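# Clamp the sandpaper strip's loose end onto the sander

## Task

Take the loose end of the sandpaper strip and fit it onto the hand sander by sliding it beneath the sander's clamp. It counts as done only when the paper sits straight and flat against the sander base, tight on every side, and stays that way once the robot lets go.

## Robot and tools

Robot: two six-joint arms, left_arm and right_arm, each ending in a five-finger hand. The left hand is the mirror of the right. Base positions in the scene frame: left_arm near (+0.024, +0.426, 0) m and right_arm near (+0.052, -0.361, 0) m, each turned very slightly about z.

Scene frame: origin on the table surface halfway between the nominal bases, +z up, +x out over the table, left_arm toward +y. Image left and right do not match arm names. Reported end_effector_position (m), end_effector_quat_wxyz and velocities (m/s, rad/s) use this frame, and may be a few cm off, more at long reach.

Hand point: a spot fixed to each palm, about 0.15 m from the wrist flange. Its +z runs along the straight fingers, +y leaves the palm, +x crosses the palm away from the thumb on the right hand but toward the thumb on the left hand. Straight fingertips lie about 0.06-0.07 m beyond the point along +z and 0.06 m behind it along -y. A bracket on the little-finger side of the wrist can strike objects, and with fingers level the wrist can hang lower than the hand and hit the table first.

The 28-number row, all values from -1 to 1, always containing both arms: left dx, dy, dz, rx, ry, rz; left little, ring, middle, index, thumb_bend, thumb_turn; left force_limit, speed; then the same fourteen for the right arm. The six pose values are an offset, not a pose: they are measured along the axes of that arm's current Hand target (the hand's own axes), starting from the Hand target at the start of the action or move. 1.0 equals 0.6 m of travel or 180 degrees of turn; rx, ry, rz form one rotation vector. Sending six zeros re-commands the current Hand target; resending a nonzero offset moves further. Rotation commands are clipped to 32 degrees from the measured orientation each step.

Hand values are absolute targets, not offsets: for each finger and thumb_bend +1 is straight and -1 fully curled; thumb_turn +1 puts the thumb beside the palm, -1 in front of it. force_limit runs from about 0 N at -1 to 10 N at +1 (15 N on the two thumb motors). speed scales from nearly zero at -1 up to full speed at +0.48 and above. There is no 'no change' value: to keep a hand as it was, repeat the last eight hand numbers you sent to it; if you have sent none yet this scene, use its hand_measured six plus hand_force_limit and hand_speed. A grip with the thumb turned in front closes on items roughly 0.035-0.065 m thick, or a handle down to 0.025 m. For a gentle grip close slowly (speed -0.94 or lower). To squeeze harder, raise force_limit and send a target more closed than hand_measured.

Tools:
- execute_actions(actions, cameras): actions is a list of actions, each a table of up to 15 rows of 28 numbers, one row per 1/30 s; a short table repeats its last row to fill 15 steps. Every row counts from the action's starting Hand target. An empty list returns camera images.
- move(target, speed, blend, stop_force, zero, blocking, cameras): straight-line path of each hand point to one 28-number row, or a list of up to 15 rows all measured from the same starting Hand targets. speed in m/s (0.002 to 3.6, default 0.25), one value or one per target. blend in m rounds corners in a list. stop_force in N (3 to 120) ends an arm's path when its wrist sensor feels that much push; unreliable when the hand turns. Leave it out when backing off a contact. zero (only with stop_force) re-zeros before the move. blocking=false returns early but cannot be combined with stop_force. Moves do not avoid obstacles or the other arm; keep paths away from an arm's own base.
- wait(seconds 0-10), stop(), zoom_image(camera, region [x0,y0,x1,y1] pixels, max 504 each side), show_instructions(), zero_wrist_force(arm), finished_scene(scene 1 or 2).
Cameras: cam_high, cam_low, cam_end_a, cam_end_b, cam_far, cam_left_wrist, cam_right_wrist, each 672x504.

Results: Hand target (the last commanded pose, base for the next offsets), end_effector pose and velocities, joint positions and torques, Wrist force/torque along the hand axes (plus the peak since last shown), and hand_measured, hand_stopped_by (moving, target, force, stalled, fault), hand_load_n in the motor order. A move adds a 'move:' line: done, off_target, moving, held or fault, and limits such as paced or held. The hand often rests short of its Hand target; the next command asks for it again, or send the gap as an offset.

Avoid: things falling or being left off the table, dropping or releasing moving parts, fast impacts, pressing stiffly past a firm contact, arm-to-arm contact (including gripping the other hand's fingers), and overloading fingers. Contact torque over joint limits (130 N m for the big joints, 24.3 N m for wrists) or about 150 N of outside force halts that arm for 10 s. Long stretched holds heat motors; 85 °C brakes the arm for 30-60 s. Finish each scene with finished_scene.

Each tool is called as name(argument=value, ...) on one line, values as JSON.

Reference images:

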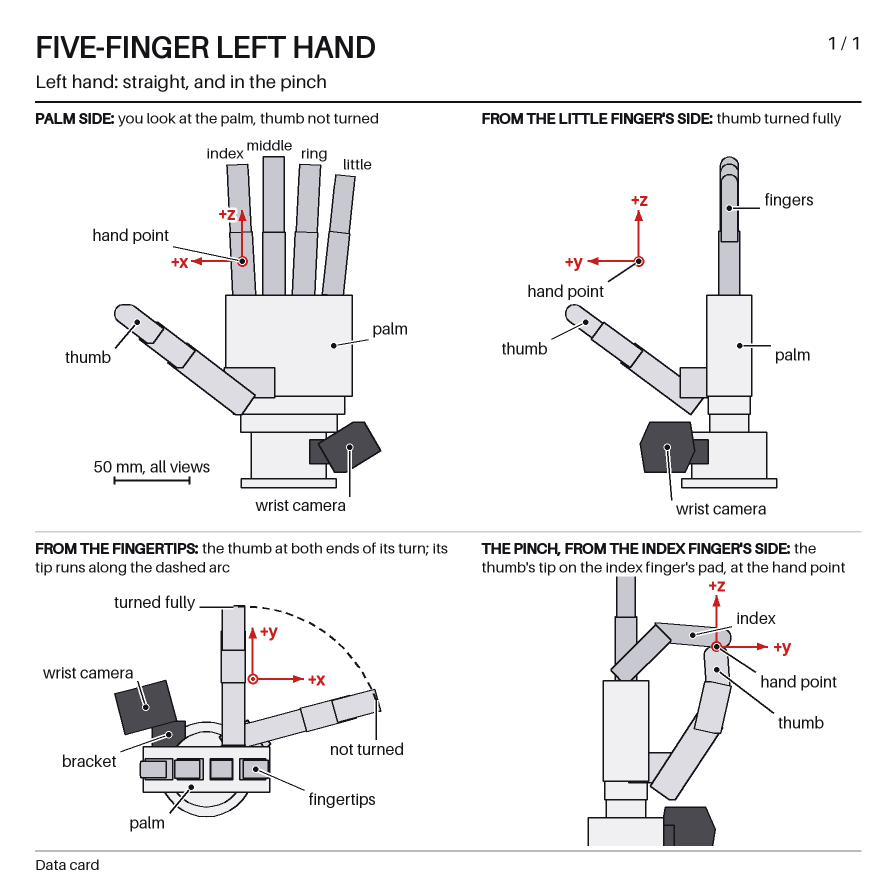

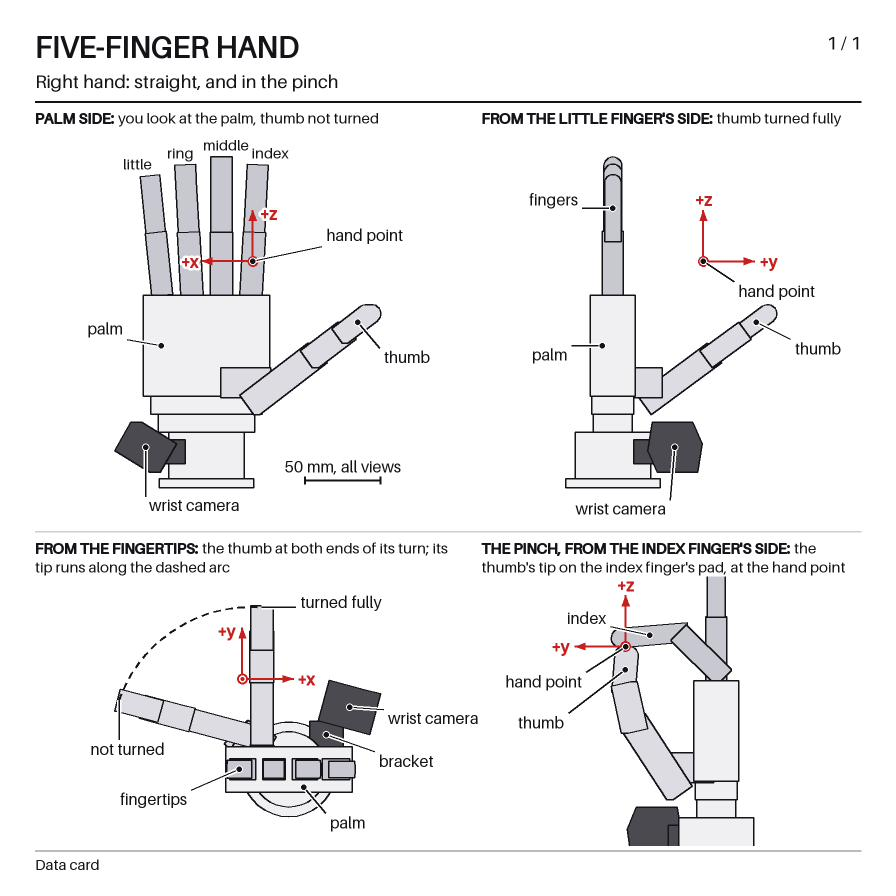

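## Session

execute_actions(actions=[])

zoom_image(camera="cam_high", region=[250, 150, 410, 270])

zoom_image(camera="cam_far", region=[80, 150, 480, 340])

Scene clock: 0.00 s.
left_arm: end_effector_position=(+0.6172, +0.8029, +0.2276) hand_measured=(+1.000, +1.000, +1.000, +1.000, +1.000, +1.000) hand_load_n=(+0.0, +0.0, +0.0, +0.0, +0.0, +0.0) hand_stopped_by=(target, target, target, target, target, target) hand_force_limit=0.00 hand_speed=-0.80 end_effector_quat_wxyz=(+0.085, +0.854, -0.064, +0.510) | right_arm: end_effector_position=(+0.6732, -0.3324, +0.2555) hand_measured=(+1.000, +1.000, +1.000, +1.000, +1.000, +1.000) hand_load_n=(+0.0, +0.0, +0.0, +0.0, +0.0, +0.0) hand_stopped_by=(target, target, target, target, target, target) hand_force_limit=0.00 hand_speed=-0.80 end_effector_quat_wxyz=(+0.012, -0.307, +0.952, +0.023)
Joint positions: left_arm=[4.259 -2.411 -0.987 2.181 -0.52 2.648] | right_arm=[-0.32 -0.678 0.492 1.763 1.519 -2.488]
Joint velocities: within noise
Joint torques (N m): no reading
Wrist force (N): no reading
Wrist torque (N m): no reading
Wrist force, peak (N): no reading
Hand target: left_arm +0.6172, +0.8029, +0.2276; +0.085, +0.854, -0.064, +0.510 | right_arm +0.6732, -0.3324, +0.2555; +0.012, -0.307, +0.952, +0.023

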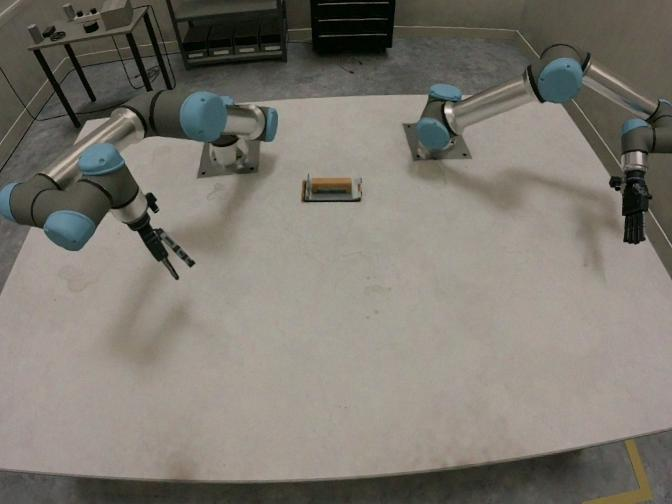

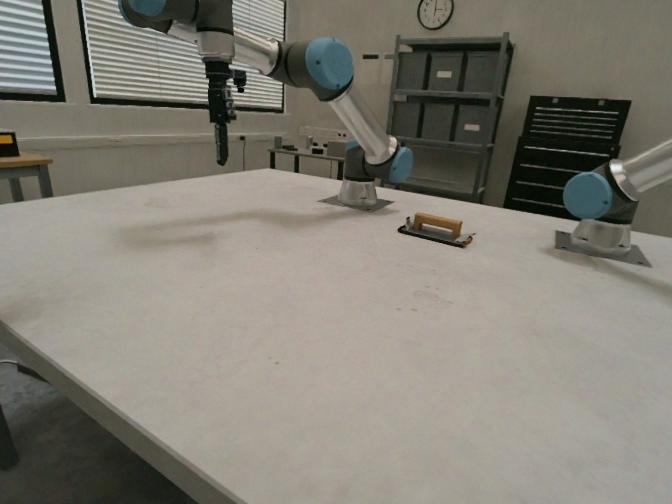

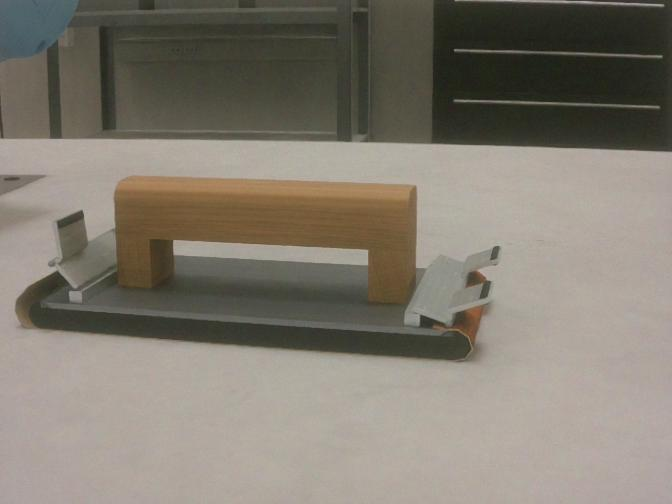

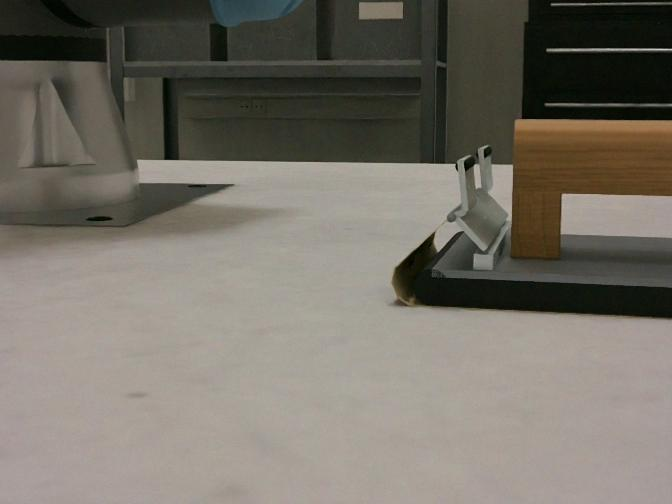

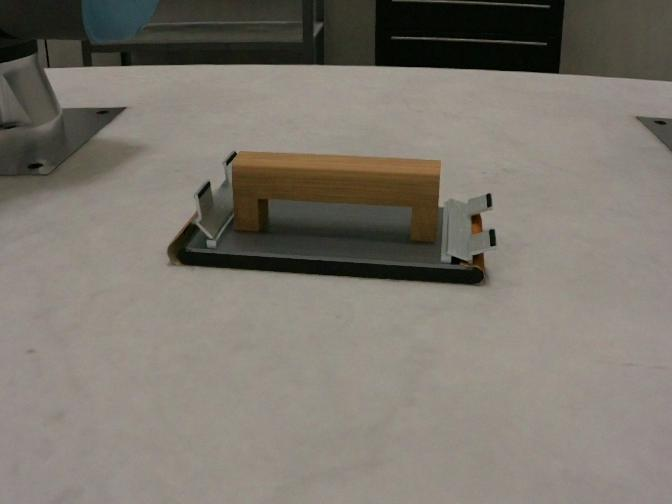

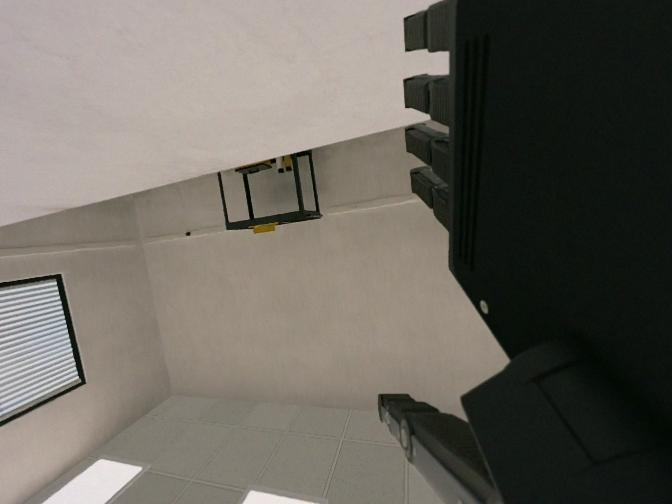

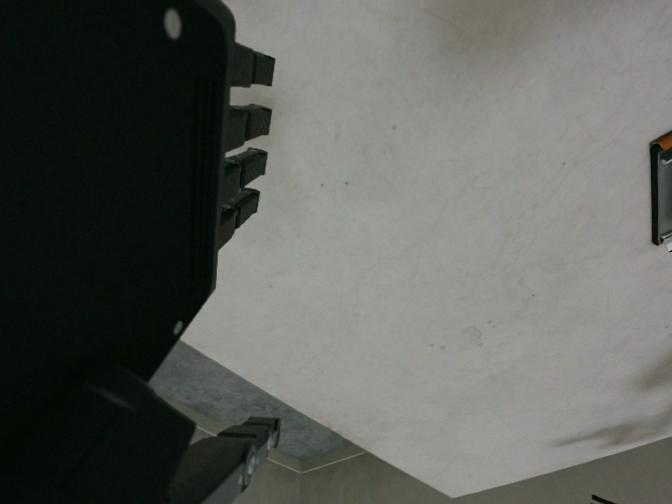

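Scaled by 3.150 from the camera's 672x504 image, which has a finer 960x720 frame.

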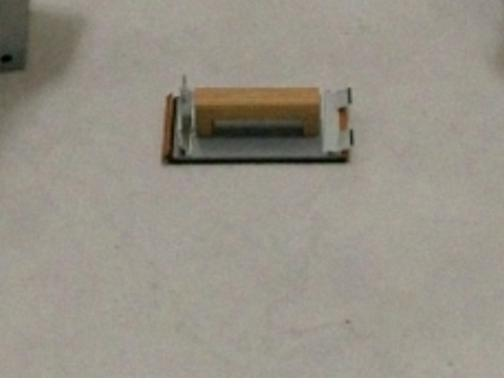

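Scaled by 1.260 from the camera's 672x504 image, which has a finer 960x720 frame.

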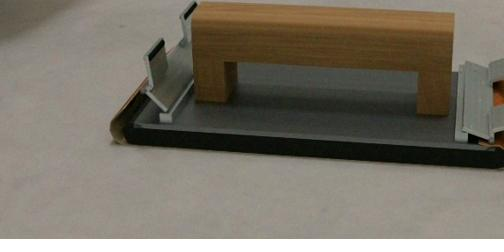

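move(target=[[0.084,0.4635,0.0593,-0.0591,-0.1572,-0.0721,-1,-1,-1,1,1,1,0,0.3, 0.1743,0.2447,0.061,0.0084,0.0999,0.4934,-1,-1,-1,1,1,1,0,0.3],[-0.01,0.970,-0.039,-0.1182,-0.3143,-0.1442,-1,-1,-1,1,1,1,0,0.3, 0.3655,0.5163,0.2465,-0.0165,-0.1973,-0.9738,-1,-1,-1,1,1,1,0,0.3]], speed=0.5, blend=[0.05,0], cameras=["cam_high","cam_end_b","cam_far"])

Scene clock: 9.87 s.
left_arm: end_effector_position=(+0.4798, +0.2393, +0.2801) hand_measured=(-1.000, -1.000, -1.000, +1.000, +1.000, +1.000) hand_load_n=(+0.5, +0.0, +0.0, +0.0, +0.0, +0.0) hand_stopped_by=(target, target, target, target, target, target) hand_force_limit=0.00 hand_speed=0.30 end_effector_quat_wxyz=(+0.301, +0.954, +0.000, +0.000) | right_arm: end_effector_position=(+0.3157, -0.2014, +0.1109) hand_measured=(-1.000, -1.000, -1.000, +1.000, +1.000, +1.000) hand_load_n=(+0.0, +0.0, +0.0, +0.0, +0.0, +0.0) hand_stopped_by=(target, target, target, target, target, target) hand_force_limit=0.00 hand_speed=0.30 end_effector_quat_wxyz=(-0.206, +0.931, +0.294, -0.065)
Joint positions: left_arm=[3.459 -1.892 -1.609 1.703 -0.998 1.972] | right_arm=[-0.02 -1.326 1.975 1.18 1.215 0.92]
Joint torques (N m): left_arm=[-10.01 41 8.86 -4.39 2.09 -1.67] | right_arm=[8.94 -33.88 -4.56 0.65 2.6 1.73]
Wrist force (N): left_arm=[1.8 0.1 0.7] | right_arm=[0.1 0.5 0.0]
Wrist torque (N m): left_arm=[-0.03 -0.23 0.21] | right_arm=[0.12 -0.08 -0.13]
Wrist force, peak (N): left_arm=[1.8 0.8 1.2] | right_arm=[0.5 0.1 -0.8]
Hand target: left_arm +0.4798, +0.2393, +0.2801; +0.301, +0.954, +0.000, +0.000 | right_arm +0.3157, -0.2014, +0.1109; -0.206, +0.931, +0.294, -0.065
Off the commanded pose: left_arm 0.000 m, 0 deg | right_arm 0.000 m, 0 deg.
move: done
Images, in order (width x height): cam_high 672x504, cam_end_b 672x504, cam_far 672x504.

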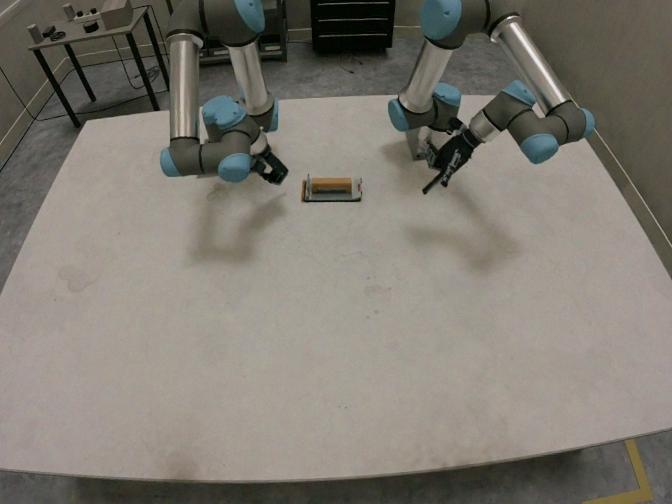

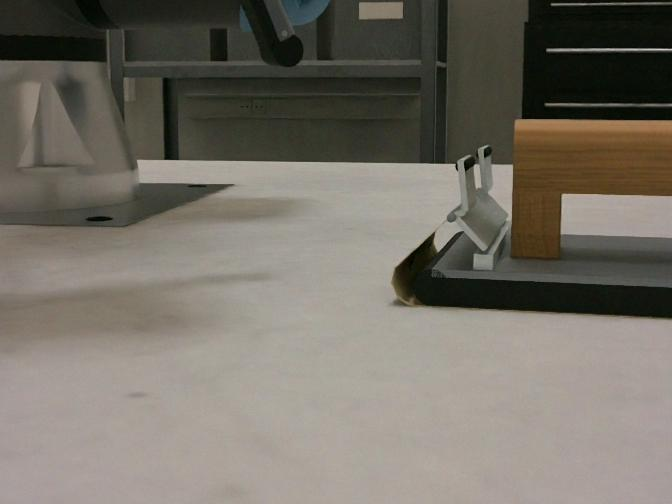

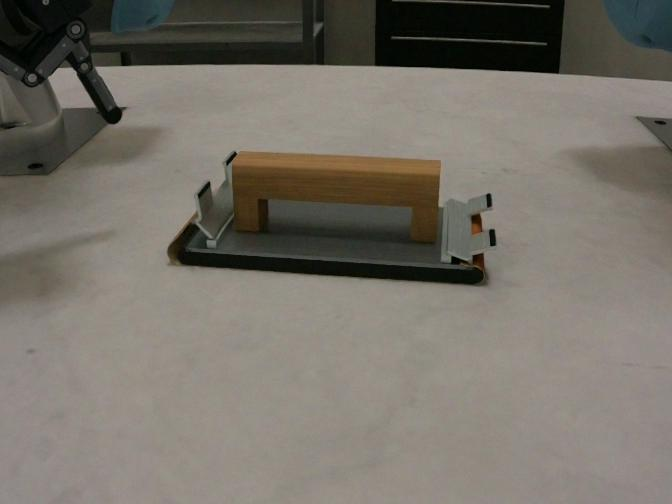

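move(target=[-0.395,0.2962,0.3703,0,0,0,-1,-1,-1,1,1,1,0,0.3, 0.0212,-0.0045,0.0756,0,0,0,-1,-1,-1,1,1,1,0,0.3], speed=0.25, cameras=["cam_high","cam_end_b","cam_far"])

zoom_image(camera="cam_end_b", region=[310, 130, 520, 320])

zoom_image(camera="cam_far", region=[100, 110, 270, 290])

Scene clock: 13.90 s.
left_arm: end_effector_position=(+0.2426, -0.0336, +0.2004) hand_measured=(-1.000, -1.000, -1.000, +1.000, +1.000, +1.000) hand_load_n=(+0.0, +0.0, +0.0, +0.0, +0.0, +0.0) hand_stopped_by=(target, target, target, target, target, target) hand_force_limit=0.00 hand_speed=0.30 end_effector_quat_wxyz=(+0.301, +0.954, +0.000, +0.000) | right_arm: end_effector_position=(+0.3137, -0.1764, +0.0709) hand_measured=(-1.000, -1.000, -1.000, +1.000, +1.000, +1.000) hand_load_n=(+0.0, +0.0, +0.0, +0.0, +0.0, +0.0) hand_stopped_by=(target, target, target, target, target, target) hand_force_limit=0.00 hand_speed=0.30 end_effector_quat_wxyz=(-0.206, +0.931, +0.294, -0.065)
Joint positions: left_arm=[2.59 -1.674 -1.947 2.393 -1.054 0.945] | right_arm=[0.057 -1.245 1.985 1.06 1.197 1]
Joint torques (N m): left_arm=[-9.17 14.43 21.16 -0.06 -1.43 -1.37] | right_arm=[9.33 -16.9 -9.95 0.63 -2.99 1.77]
Wrist force (N): left_arm=[1.8 -0.3 0.8] | right_arm=[0.4 0.1 0.2]
Wrist torque (N m): left_arm=[-0.12 -0.19 0.27] | right_arm=[0.05 -0.09 -0.09]
Wrist force, peak (N): left_arm=[2.5 -0.5 0.3] | right_arm=[0.5 0.7 0.2]
Hand target: left_arm +0.2426, -0.0336, +0.2004; +0.301, +0.954, +0.000, +0.000 | right_arm +0.3137, -0.1764, +0.0709; -0.206, +0.931, +0.294, -0.065
Off the commanded pose: left_arm 0.000 m, 0 deg | right_arm 0.000 m, 0 deg.
move: done
Images, in order (width x height): cam_high 672x504, cam_end_b 672x504, cam_far 672x504.

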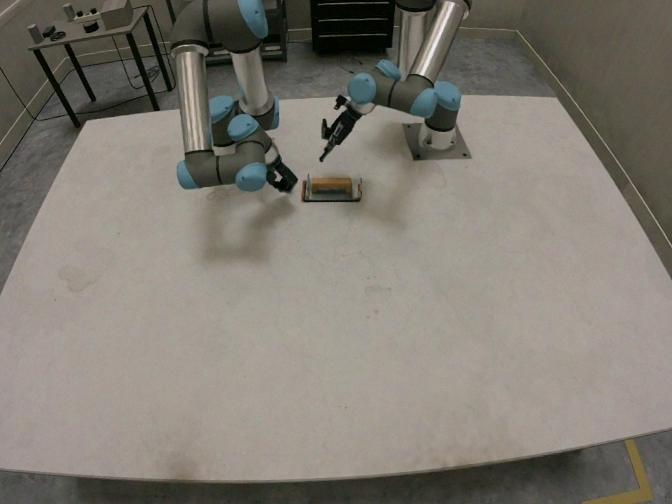

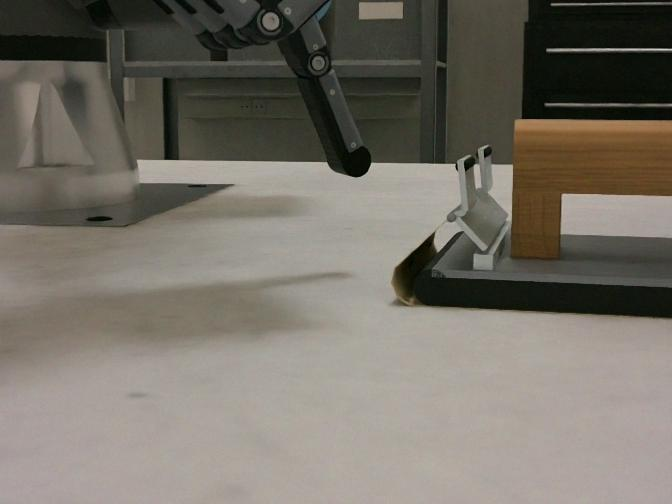

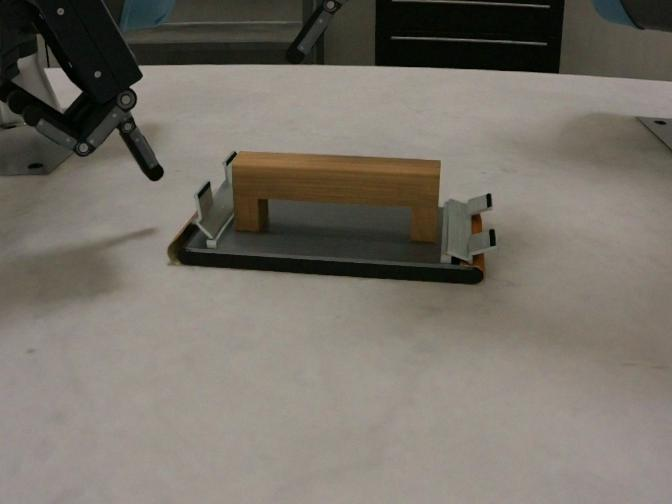

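Scaled by 2.400 from the camera's 672x504 image, which has a finer 960x720 frame.

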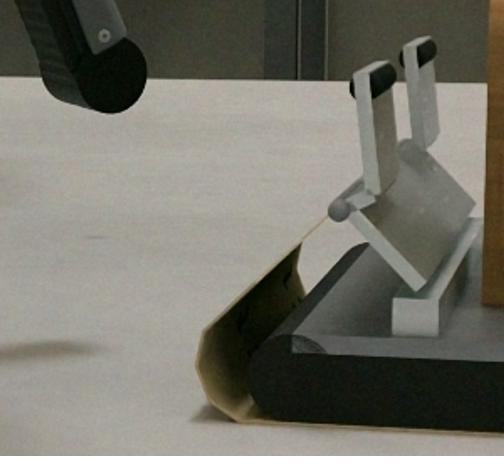

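Scaled by 2.800 from the camera's 672x504 image, which has a finer 960x720 frame.

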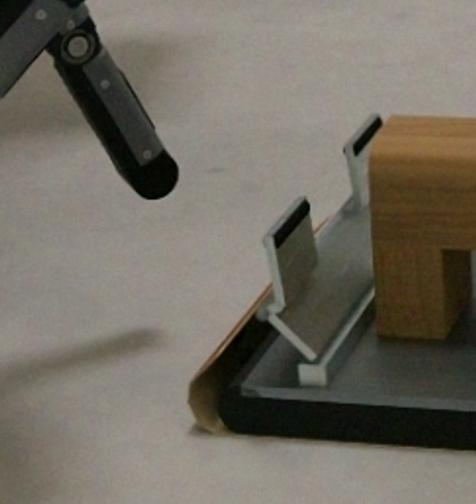

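zoom_image(camera="cam_high", region=[293, 165, 373, 215])

zoom_image(camera="cam_end_b", region=[380, 210, 480, 310])

Scaled by 6.300 from the camera's 672x504 image, which has a finer 960x720 frame.

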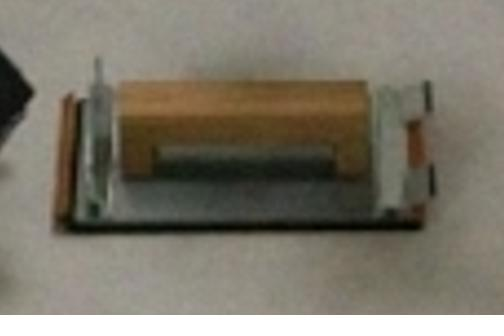

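Scaled by 5.040 from the camera's 672x504 image, which has a finer 960x720 frame.

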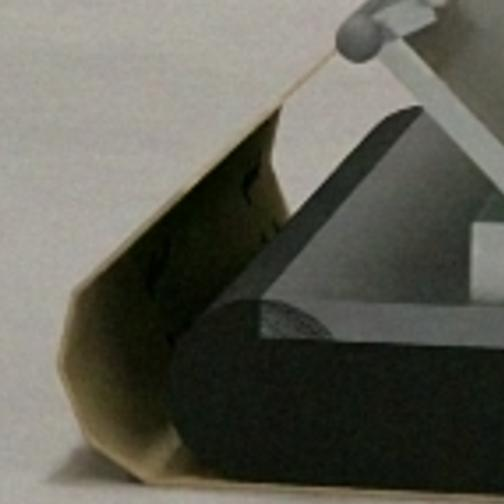

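zoom_image(camera="cam_end_b", region=[425, 190, 475, 240])

zoom_image(camera="cam_far", region=[160, 140, 250, 270])

zoom_image(camera="cam_end_a", region=[0, 190, 140, 340])

Scaled by 10.080 from the camera's 672x504 image, which has a finer 960x720 frame.

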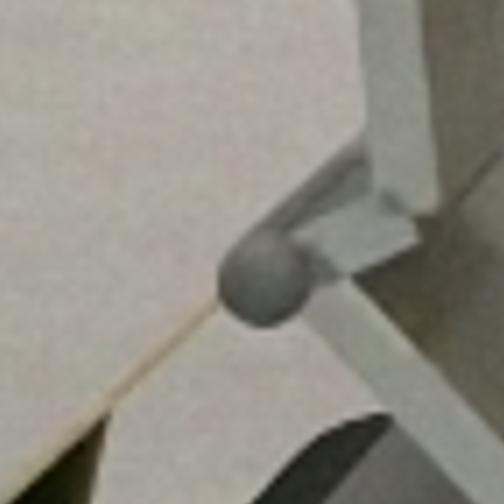

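Scaled by 3.877 from the camera's 672x504 image, which has a finer 960x720 frame.

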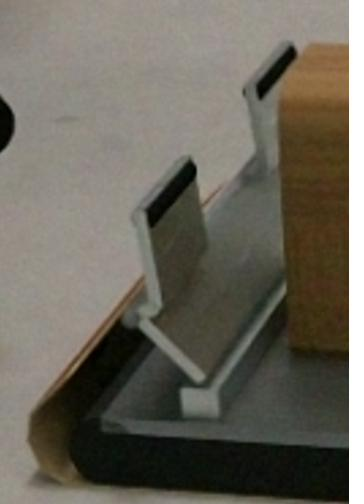

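This scene's latest camera images include none from cam_end_a. They are from: cam_high, cam_end_b, cam_far. cam_end_a's image comes with the result of a call that names it in "cameras".

move(target=[[0,-0.0106,0.0384,0,0,0,-1,-1,-1,1,1,1,0,0.3, 0.01435,0.0026,0.0540,0,0,0,-1,-1,-1,1,1,1,0,0.3],[0,-0.0212,0.0767,0,0,0,-1,-1,-1,1,1,1,0,0.3, 0.0239,-0.0098,0.0597,0,0,0,-1,-1,-1,1,1,1,0,0.3]], speed=[0.1,0.04], cameras=["cam_high","cam_end_b","cam_far"])

zoom_image(camera="cam_end_b", region=[370, 180, 520, 320])

zoom_image(camera="cam_far", region=[120, 110, 270, 280])

Scene clock: 29.33 s.
left_arm: end_effector_position=(+0.2425, -0.0496, +0.1555) hand_measured=(-1.000, -1.000, -1.000, +1.000, +1.000, +1.000) hand_load_n=(+0.0, +0.0, +0.0, +0.0, +0.0, +0.0) hand_stopped_by=(target, target, target, target, target, target) hand_force_limit=0.00 hand_speed=0.30 end_effector_quat_wxyz=(+0.301, +0.954, +0.000, +0.000) | right_arm: end_effector_position=(+0.3137, -0.1514, +0.0409) hand_measured=(-1.000, -1.000, -1.000, +1.000, +1.000, +1.000) hand_load_n=(+0.0, +0.0, +0.0, -0.5, +0.0, +0.0) hand_stopped_by=(target, target, target, target, target, target) hand_force_limit=0.00 hand_speed=0.30 end_effector_quat_wxyz=(-0.206, +0.931, +0.294, -0.065)
Joint positions: left_arm=[2.545 -1.759 -1.973 2.527 -1.069 0.897] | right_arm=[0.131 -1.171 1.969 0.974 1.181 1.078]
Joint torques (N m): left_arm=[-8.07 17.17 6.1 -0.01 -1.06 -1.38] | right_arm=[9.55 -19.28 -19.34 0.38 -3.2 1.82]
Wrist force (N): left_arm=[1.9 -0.5 0.8] | right_arm=[0.3 0.5 -1.3]
Wrist torque (N m): left_arm=[-0.15 -0.24 0.27] | right_arm=[0.15 -0.12 -0.13]
Wrist force, peak (N): left_arm=[2.1 -0.5 0.8] | right_arm=[0.2 0.4 -1.4]
Hand target: left_arm +0.2425, -0.0496, +0.1554; +0.301, +0.954, +0.000, +0.000 | right_arm +0.3137, -0.1514, +0.0409; -0.206, +0.931, +0.294, -0.065
Off the commanded pose: left_arm 0.000 m, 0 deg | right_arm 0.000 m, 0 deg.
move: done
Images, in order (width x height): cam_high 672x504, cam_end_b 672x504, cam_far 672x504.

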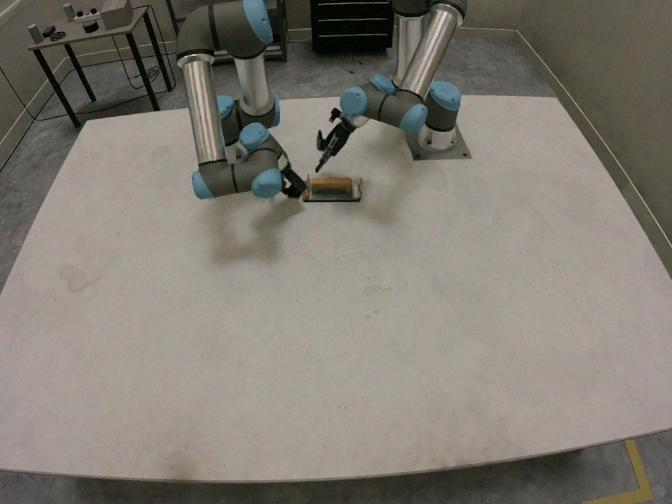

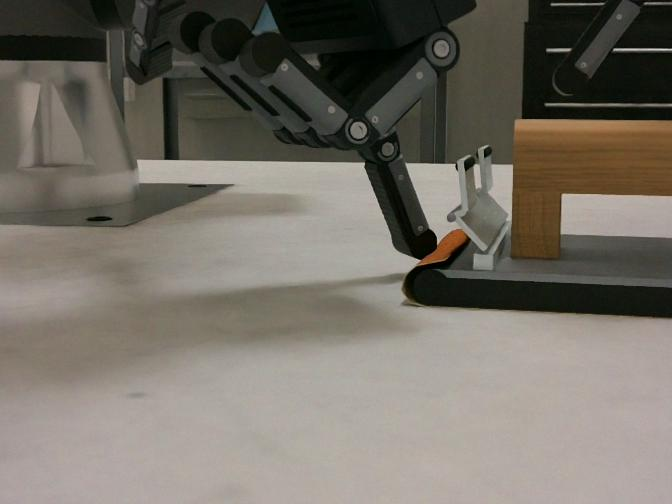

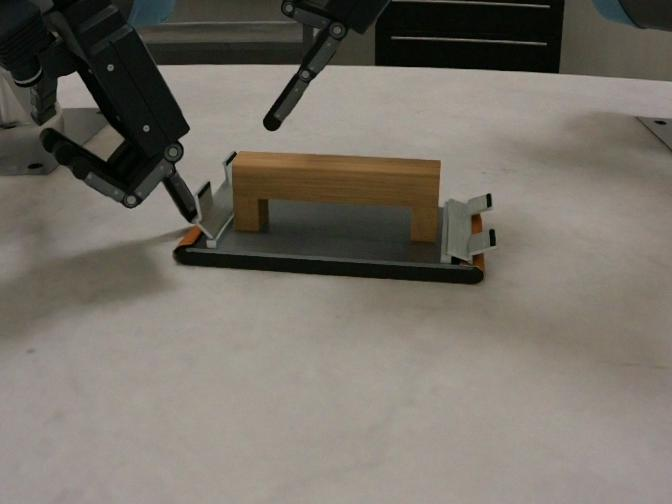

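Scaled by 3.360 from the camera's 672x504 image, which has a finer 960x720 frame.

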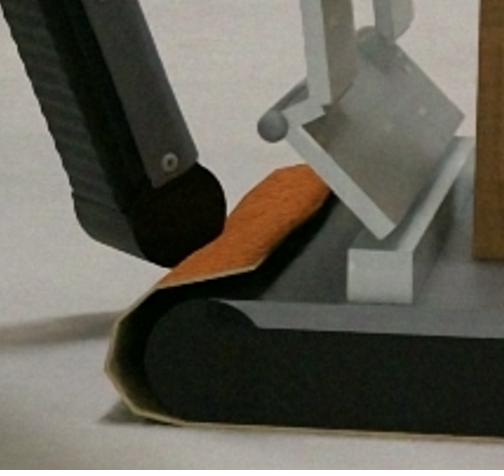

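Scaled by 2.965 from the camera's 672x504 image, which has a finer 960x720 frame.

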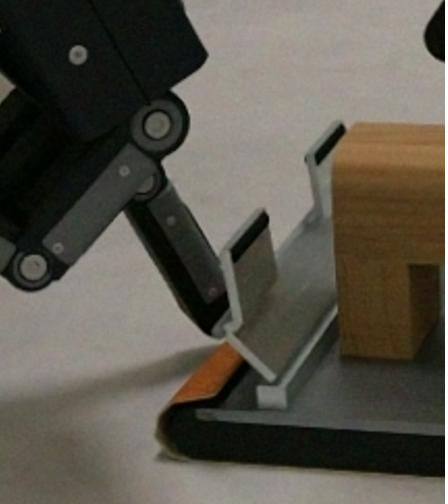

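zoom_image(camera="cam_high", region=[290, 160, 370, 210])

zoom_image(camera="cam_end_b", region=[400, 140, 480, 220])

Scaled by 6.300 from the camera's 672x504 image, which has a finer 960x720 frame.

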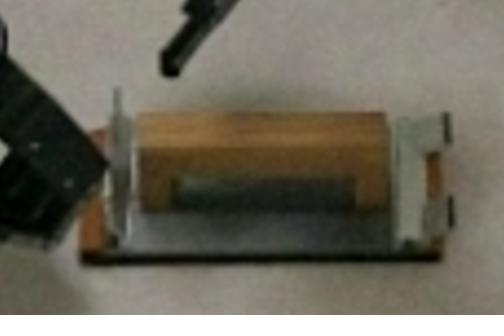

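Scaled by 6.300 from the camera's 672x504 image, which has a finer 960x720 frame.

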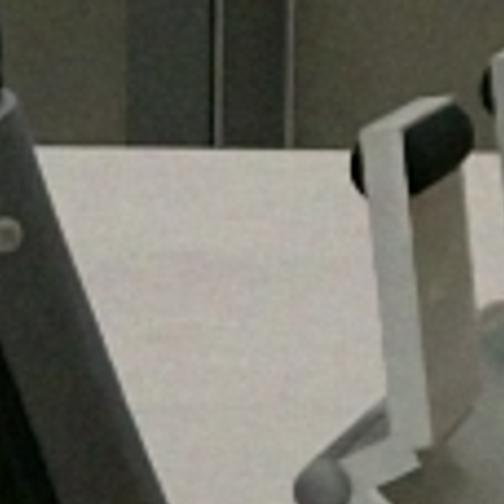

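move(target=[[0,0,0,0,0,0,-1,-1,-1,1,1,1,0,0.3, 0.0024,-0.0031,0.0014,0,0,0,-1,-1,-1,1,1,1,0,0.3],[0.0015,-0.005,0.015,0,0,0,-1,-1,-1,1,1,1,0,0.3, -0.0019,0.00035,-0.0057,0,0,0,-1,-1,-1,1,1,1,0,0.3],[0.0015,-0.0142,0.0476,0,0,0,-1,-1,-1,1,1,1,0,0.3, 0.00765,-0.0120,0.0001,0,0,0,-1,-1,-1,1,1,1,0,0.3]], speed=[0.02,0.03,0.03], cameras=["cam_high","cam_end_b","cam_far"])

zoom_image(camera="cam_end_b", region=[390, 190, 510, 310])

zoom_image(camera="cam_far", region=[140, 110, 290, 260])

zoom_image(camera="cam_high", region=[290, 150, 370, 210])

Scene clock: 35.00 s.
left_arm: end_effector_position=(+0.2434, -0.0590, +0.1273) hand_measured=(-1.000, -1.000, -1.000, +1.000, +1.000, +1.000) hand_load_n=(+0.0, +0.0, +0.0, +0.0, +0.0, +0.0) hand_stopped_by=(target, target, target, target, target, target) hand_force_limit=0.00 hand_speed=0.30 end_effector_quat_wxyz=(+0.301, +0.954, +0.000, +0.000) | right_arm: end_effector_position=(+0.3137, -0.1435, +0.0439) hand_measured=(-1.000, -1.000, -1.000, +1.000, +1.000, +1.000) hand_load_n=(+0.0, +0.0, +0.0, -4.0, +0.0, +0.0) hand_stopped_by=(target, target, target, target, target, target) hand_force_limit=0.00 hand_speed=0.30 end_effector_quat_wxyz=(-0.206, +0.931, +0.294, -0.065)
Joint positions: left_arm=[2.522 -1.818 -1.983 2.608 -1.078 0.872] | right_arm=[0.154 -1.17 1.953 0.979 1.177 1.102]
Joint torques (N m): left_arm=[-5.89 20.64 7.11 -0.13 -1.3 -1.32] | right_arm=[10.86 -19.34 -20.5 -0.13 -4.25 1.86]
Wrist force (N): left_arm=[1.8 -0.3 0.8] | right_arm=[-2.5 2.8 -4.6]
Wrist torque (N m): left_arm=[-0.14 -0.23 0.26] | right_arm=[0.18 -0.29 -0.31]
Wrist force, peak (N): left_arm=[2.1 -0.6 0.9] | right_arm=[-2.5 2.4 -5.1]
Hand target: left_arm +0.2434, -0.0590, +0.1271; +0.301, +0.954, +0.000, +0.000 | right_arm +0.3137, -0.1434, +0.0439; -0.206, +0.931, +0.294, -0.065
Off the commanded pose: left_arm 0.000 m, 0 deg | right_arm 0.000 m, 0 deg.
move: done
Images, in order (width x height): cam_high 672x504, cam_end_b 672x504, cam_far 672x504.

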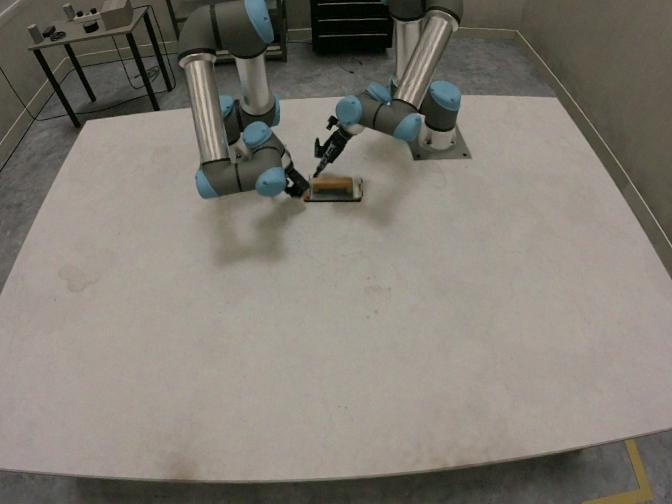

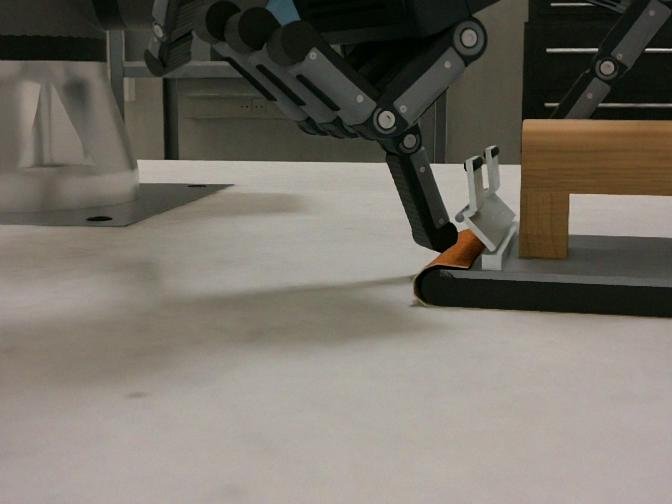

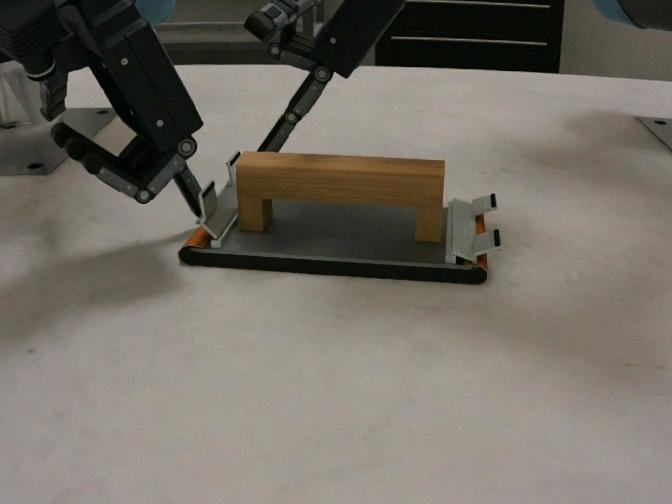

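Scaled by 4.200 from the camera's 672x504 image, which has a finer 960x720 frame.

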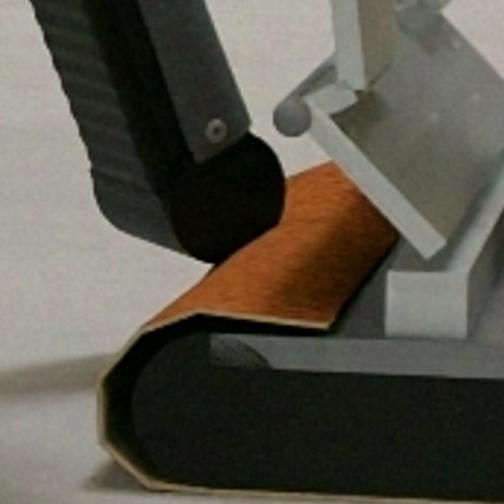

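Scaled by 3.360 from the camera's 672x504 image, which has a finer 960x720 frame.

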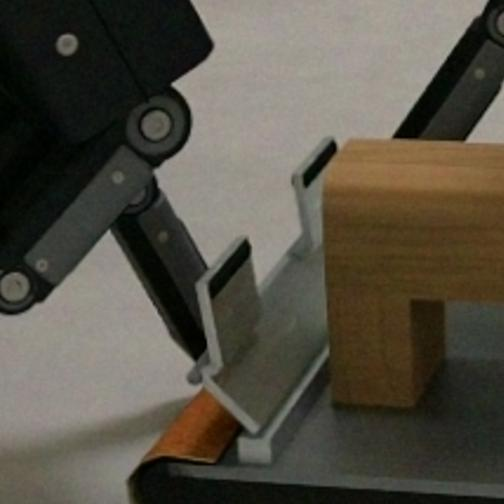

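Scaled by 6.300 from the camera's 672x504 image, which has a finer 960x720 frame.

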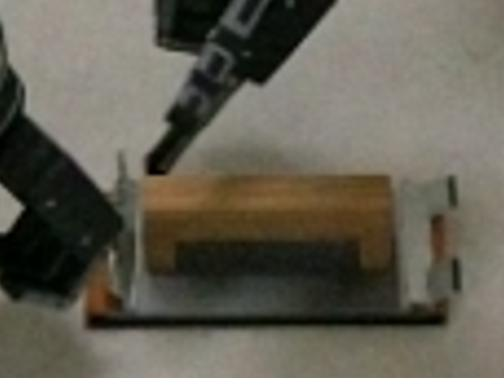

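move(target=[0.005,0.0218,0.0153,0,0,0,-1,-1,-1,1,1,1,0,0.3, 0,0,0,0,0,0,-1,-1,-1,1,1,1,0,0.3], speed=0.02, stop_force=3, cameras=["cam_high","cam_end_b","cam_far"])

zoom_image(camera="cam_end_b", region=[420, 110, 560, 250])

zoom_image(camera="cam_high", region=[290, 150, 370, 210])

Scene clock: 38.23 s.
left_arm: end_effector_position=(+0.2454, -0.0699, +0.1271) hand_measured=(-1.000, -1.000, -1.000, +1.000, +1.000, +1.000) hand_load_n=(+0.0, +0.0, +0.0, +0.5, +0.0, +0.0) hand_stopped_by=(target, target, target, target, target, target) hand_force_limit=0.00 hand_speed=0.30 end_effector_quat_wxyz=(+0.301, +0.954, +0.000, +0.000) | right_arm: end_effector_position=(+0.3137, -0.1434, +0.0439) hand_measured=(-1.000, -1.000, -1.000, +1.000, +1.000, +1.000) hand_load_n=(+0.5, +0.0, +0.0, -5.0, -0.5, +0.0) hand_stopped_by=(target, target, target, target, target, target) hand_force_limit=0.00 hand_speed=0.30 end_effector_quat_wxyz=(-0.206, +0.931, +0.294, -0.065)
Joint positions: left_arm=[2.498 -1.838 -1.953 2.609 -1.086 0.847] | right_arm=[0.154 -1.17 1.953 0.979 1.176 1.103]
Joint torques (N m): left_arm=[9.17 36.87 7.09 -1.64 2.36 1.49] | right_arm=[11.11 -18.65 -17.94 -0.24 -4.12 1.93]
Wrist force (N): left_arm=[1.5 -1.2 0.5] | right_arm=[-2.4 3.1 -5.8]
Wrist torque (N m): left_arm=[-0.13 -0.17 0.10] | right_arm=[0.23 -0.31 -0.30]
Wrist force, peak (N): left_arm=[0.5 -4.5 -3.2] | right_arm=[-2.9 3.6 -6.3]
Hand target: left_arm +0.2454, -0.0699, +0.1271; +0.301, +0.954, +0.000, +0.000 (not the last commanded pose) | right_arm +0.3137, -0.1434, +0.0439; -0.206, +0.931, +0.294, -0.065
Off the commanded pose: left_arm 0.005 m, 0 deg | right_arm 0.000 m, 0 deg.
move: contact (left_arm)
Images, in order (width x height): cam_high 672x504, cam_end_b 672x504, cam_far 672x504.

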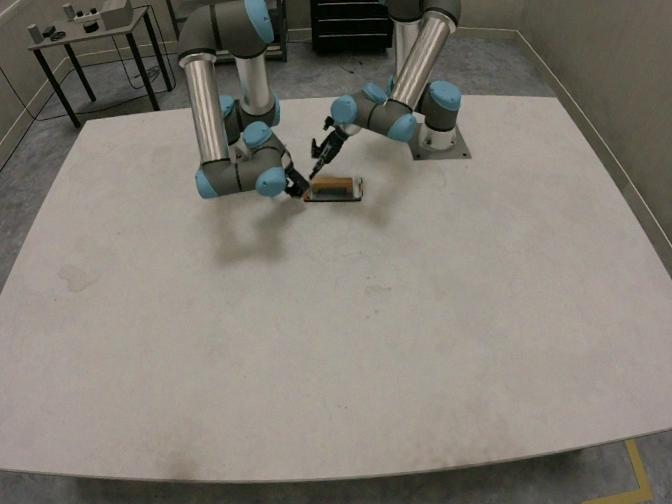

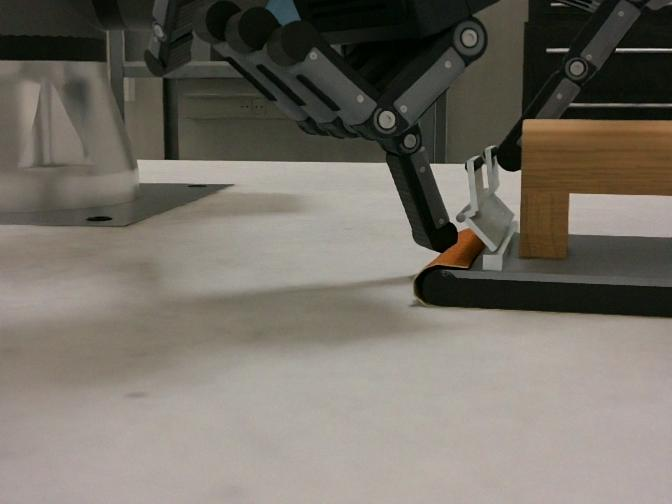

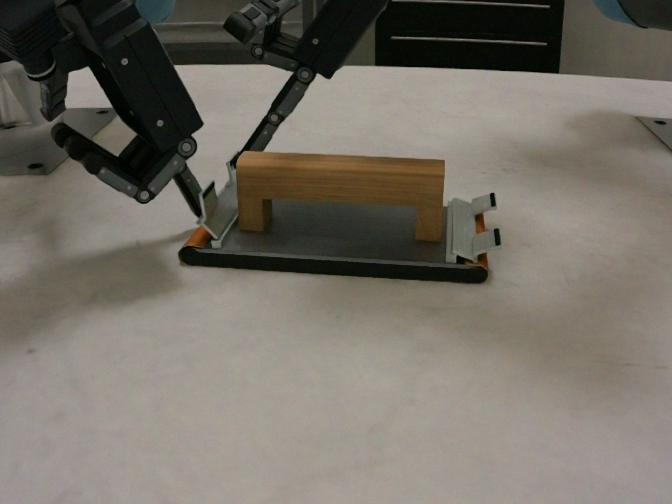

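Scaled by 3.600 from the camera's 672x504 image, which has a finer 960x720 frame.

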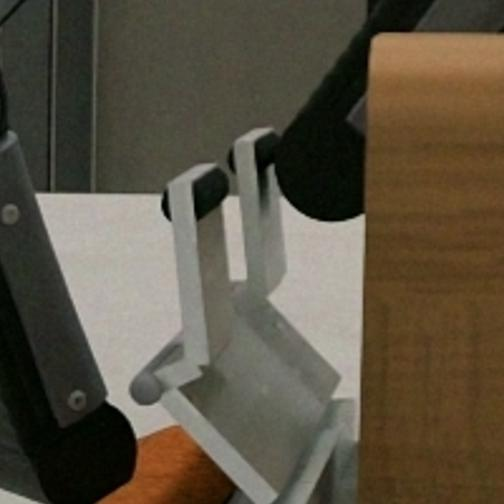

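Scaled by 6.300 from the camera's 672x504 image, which has a finer 960x720 frame.

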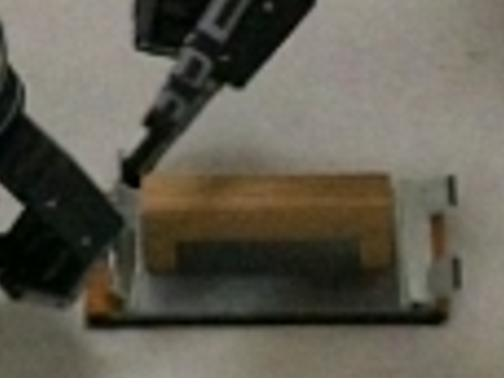

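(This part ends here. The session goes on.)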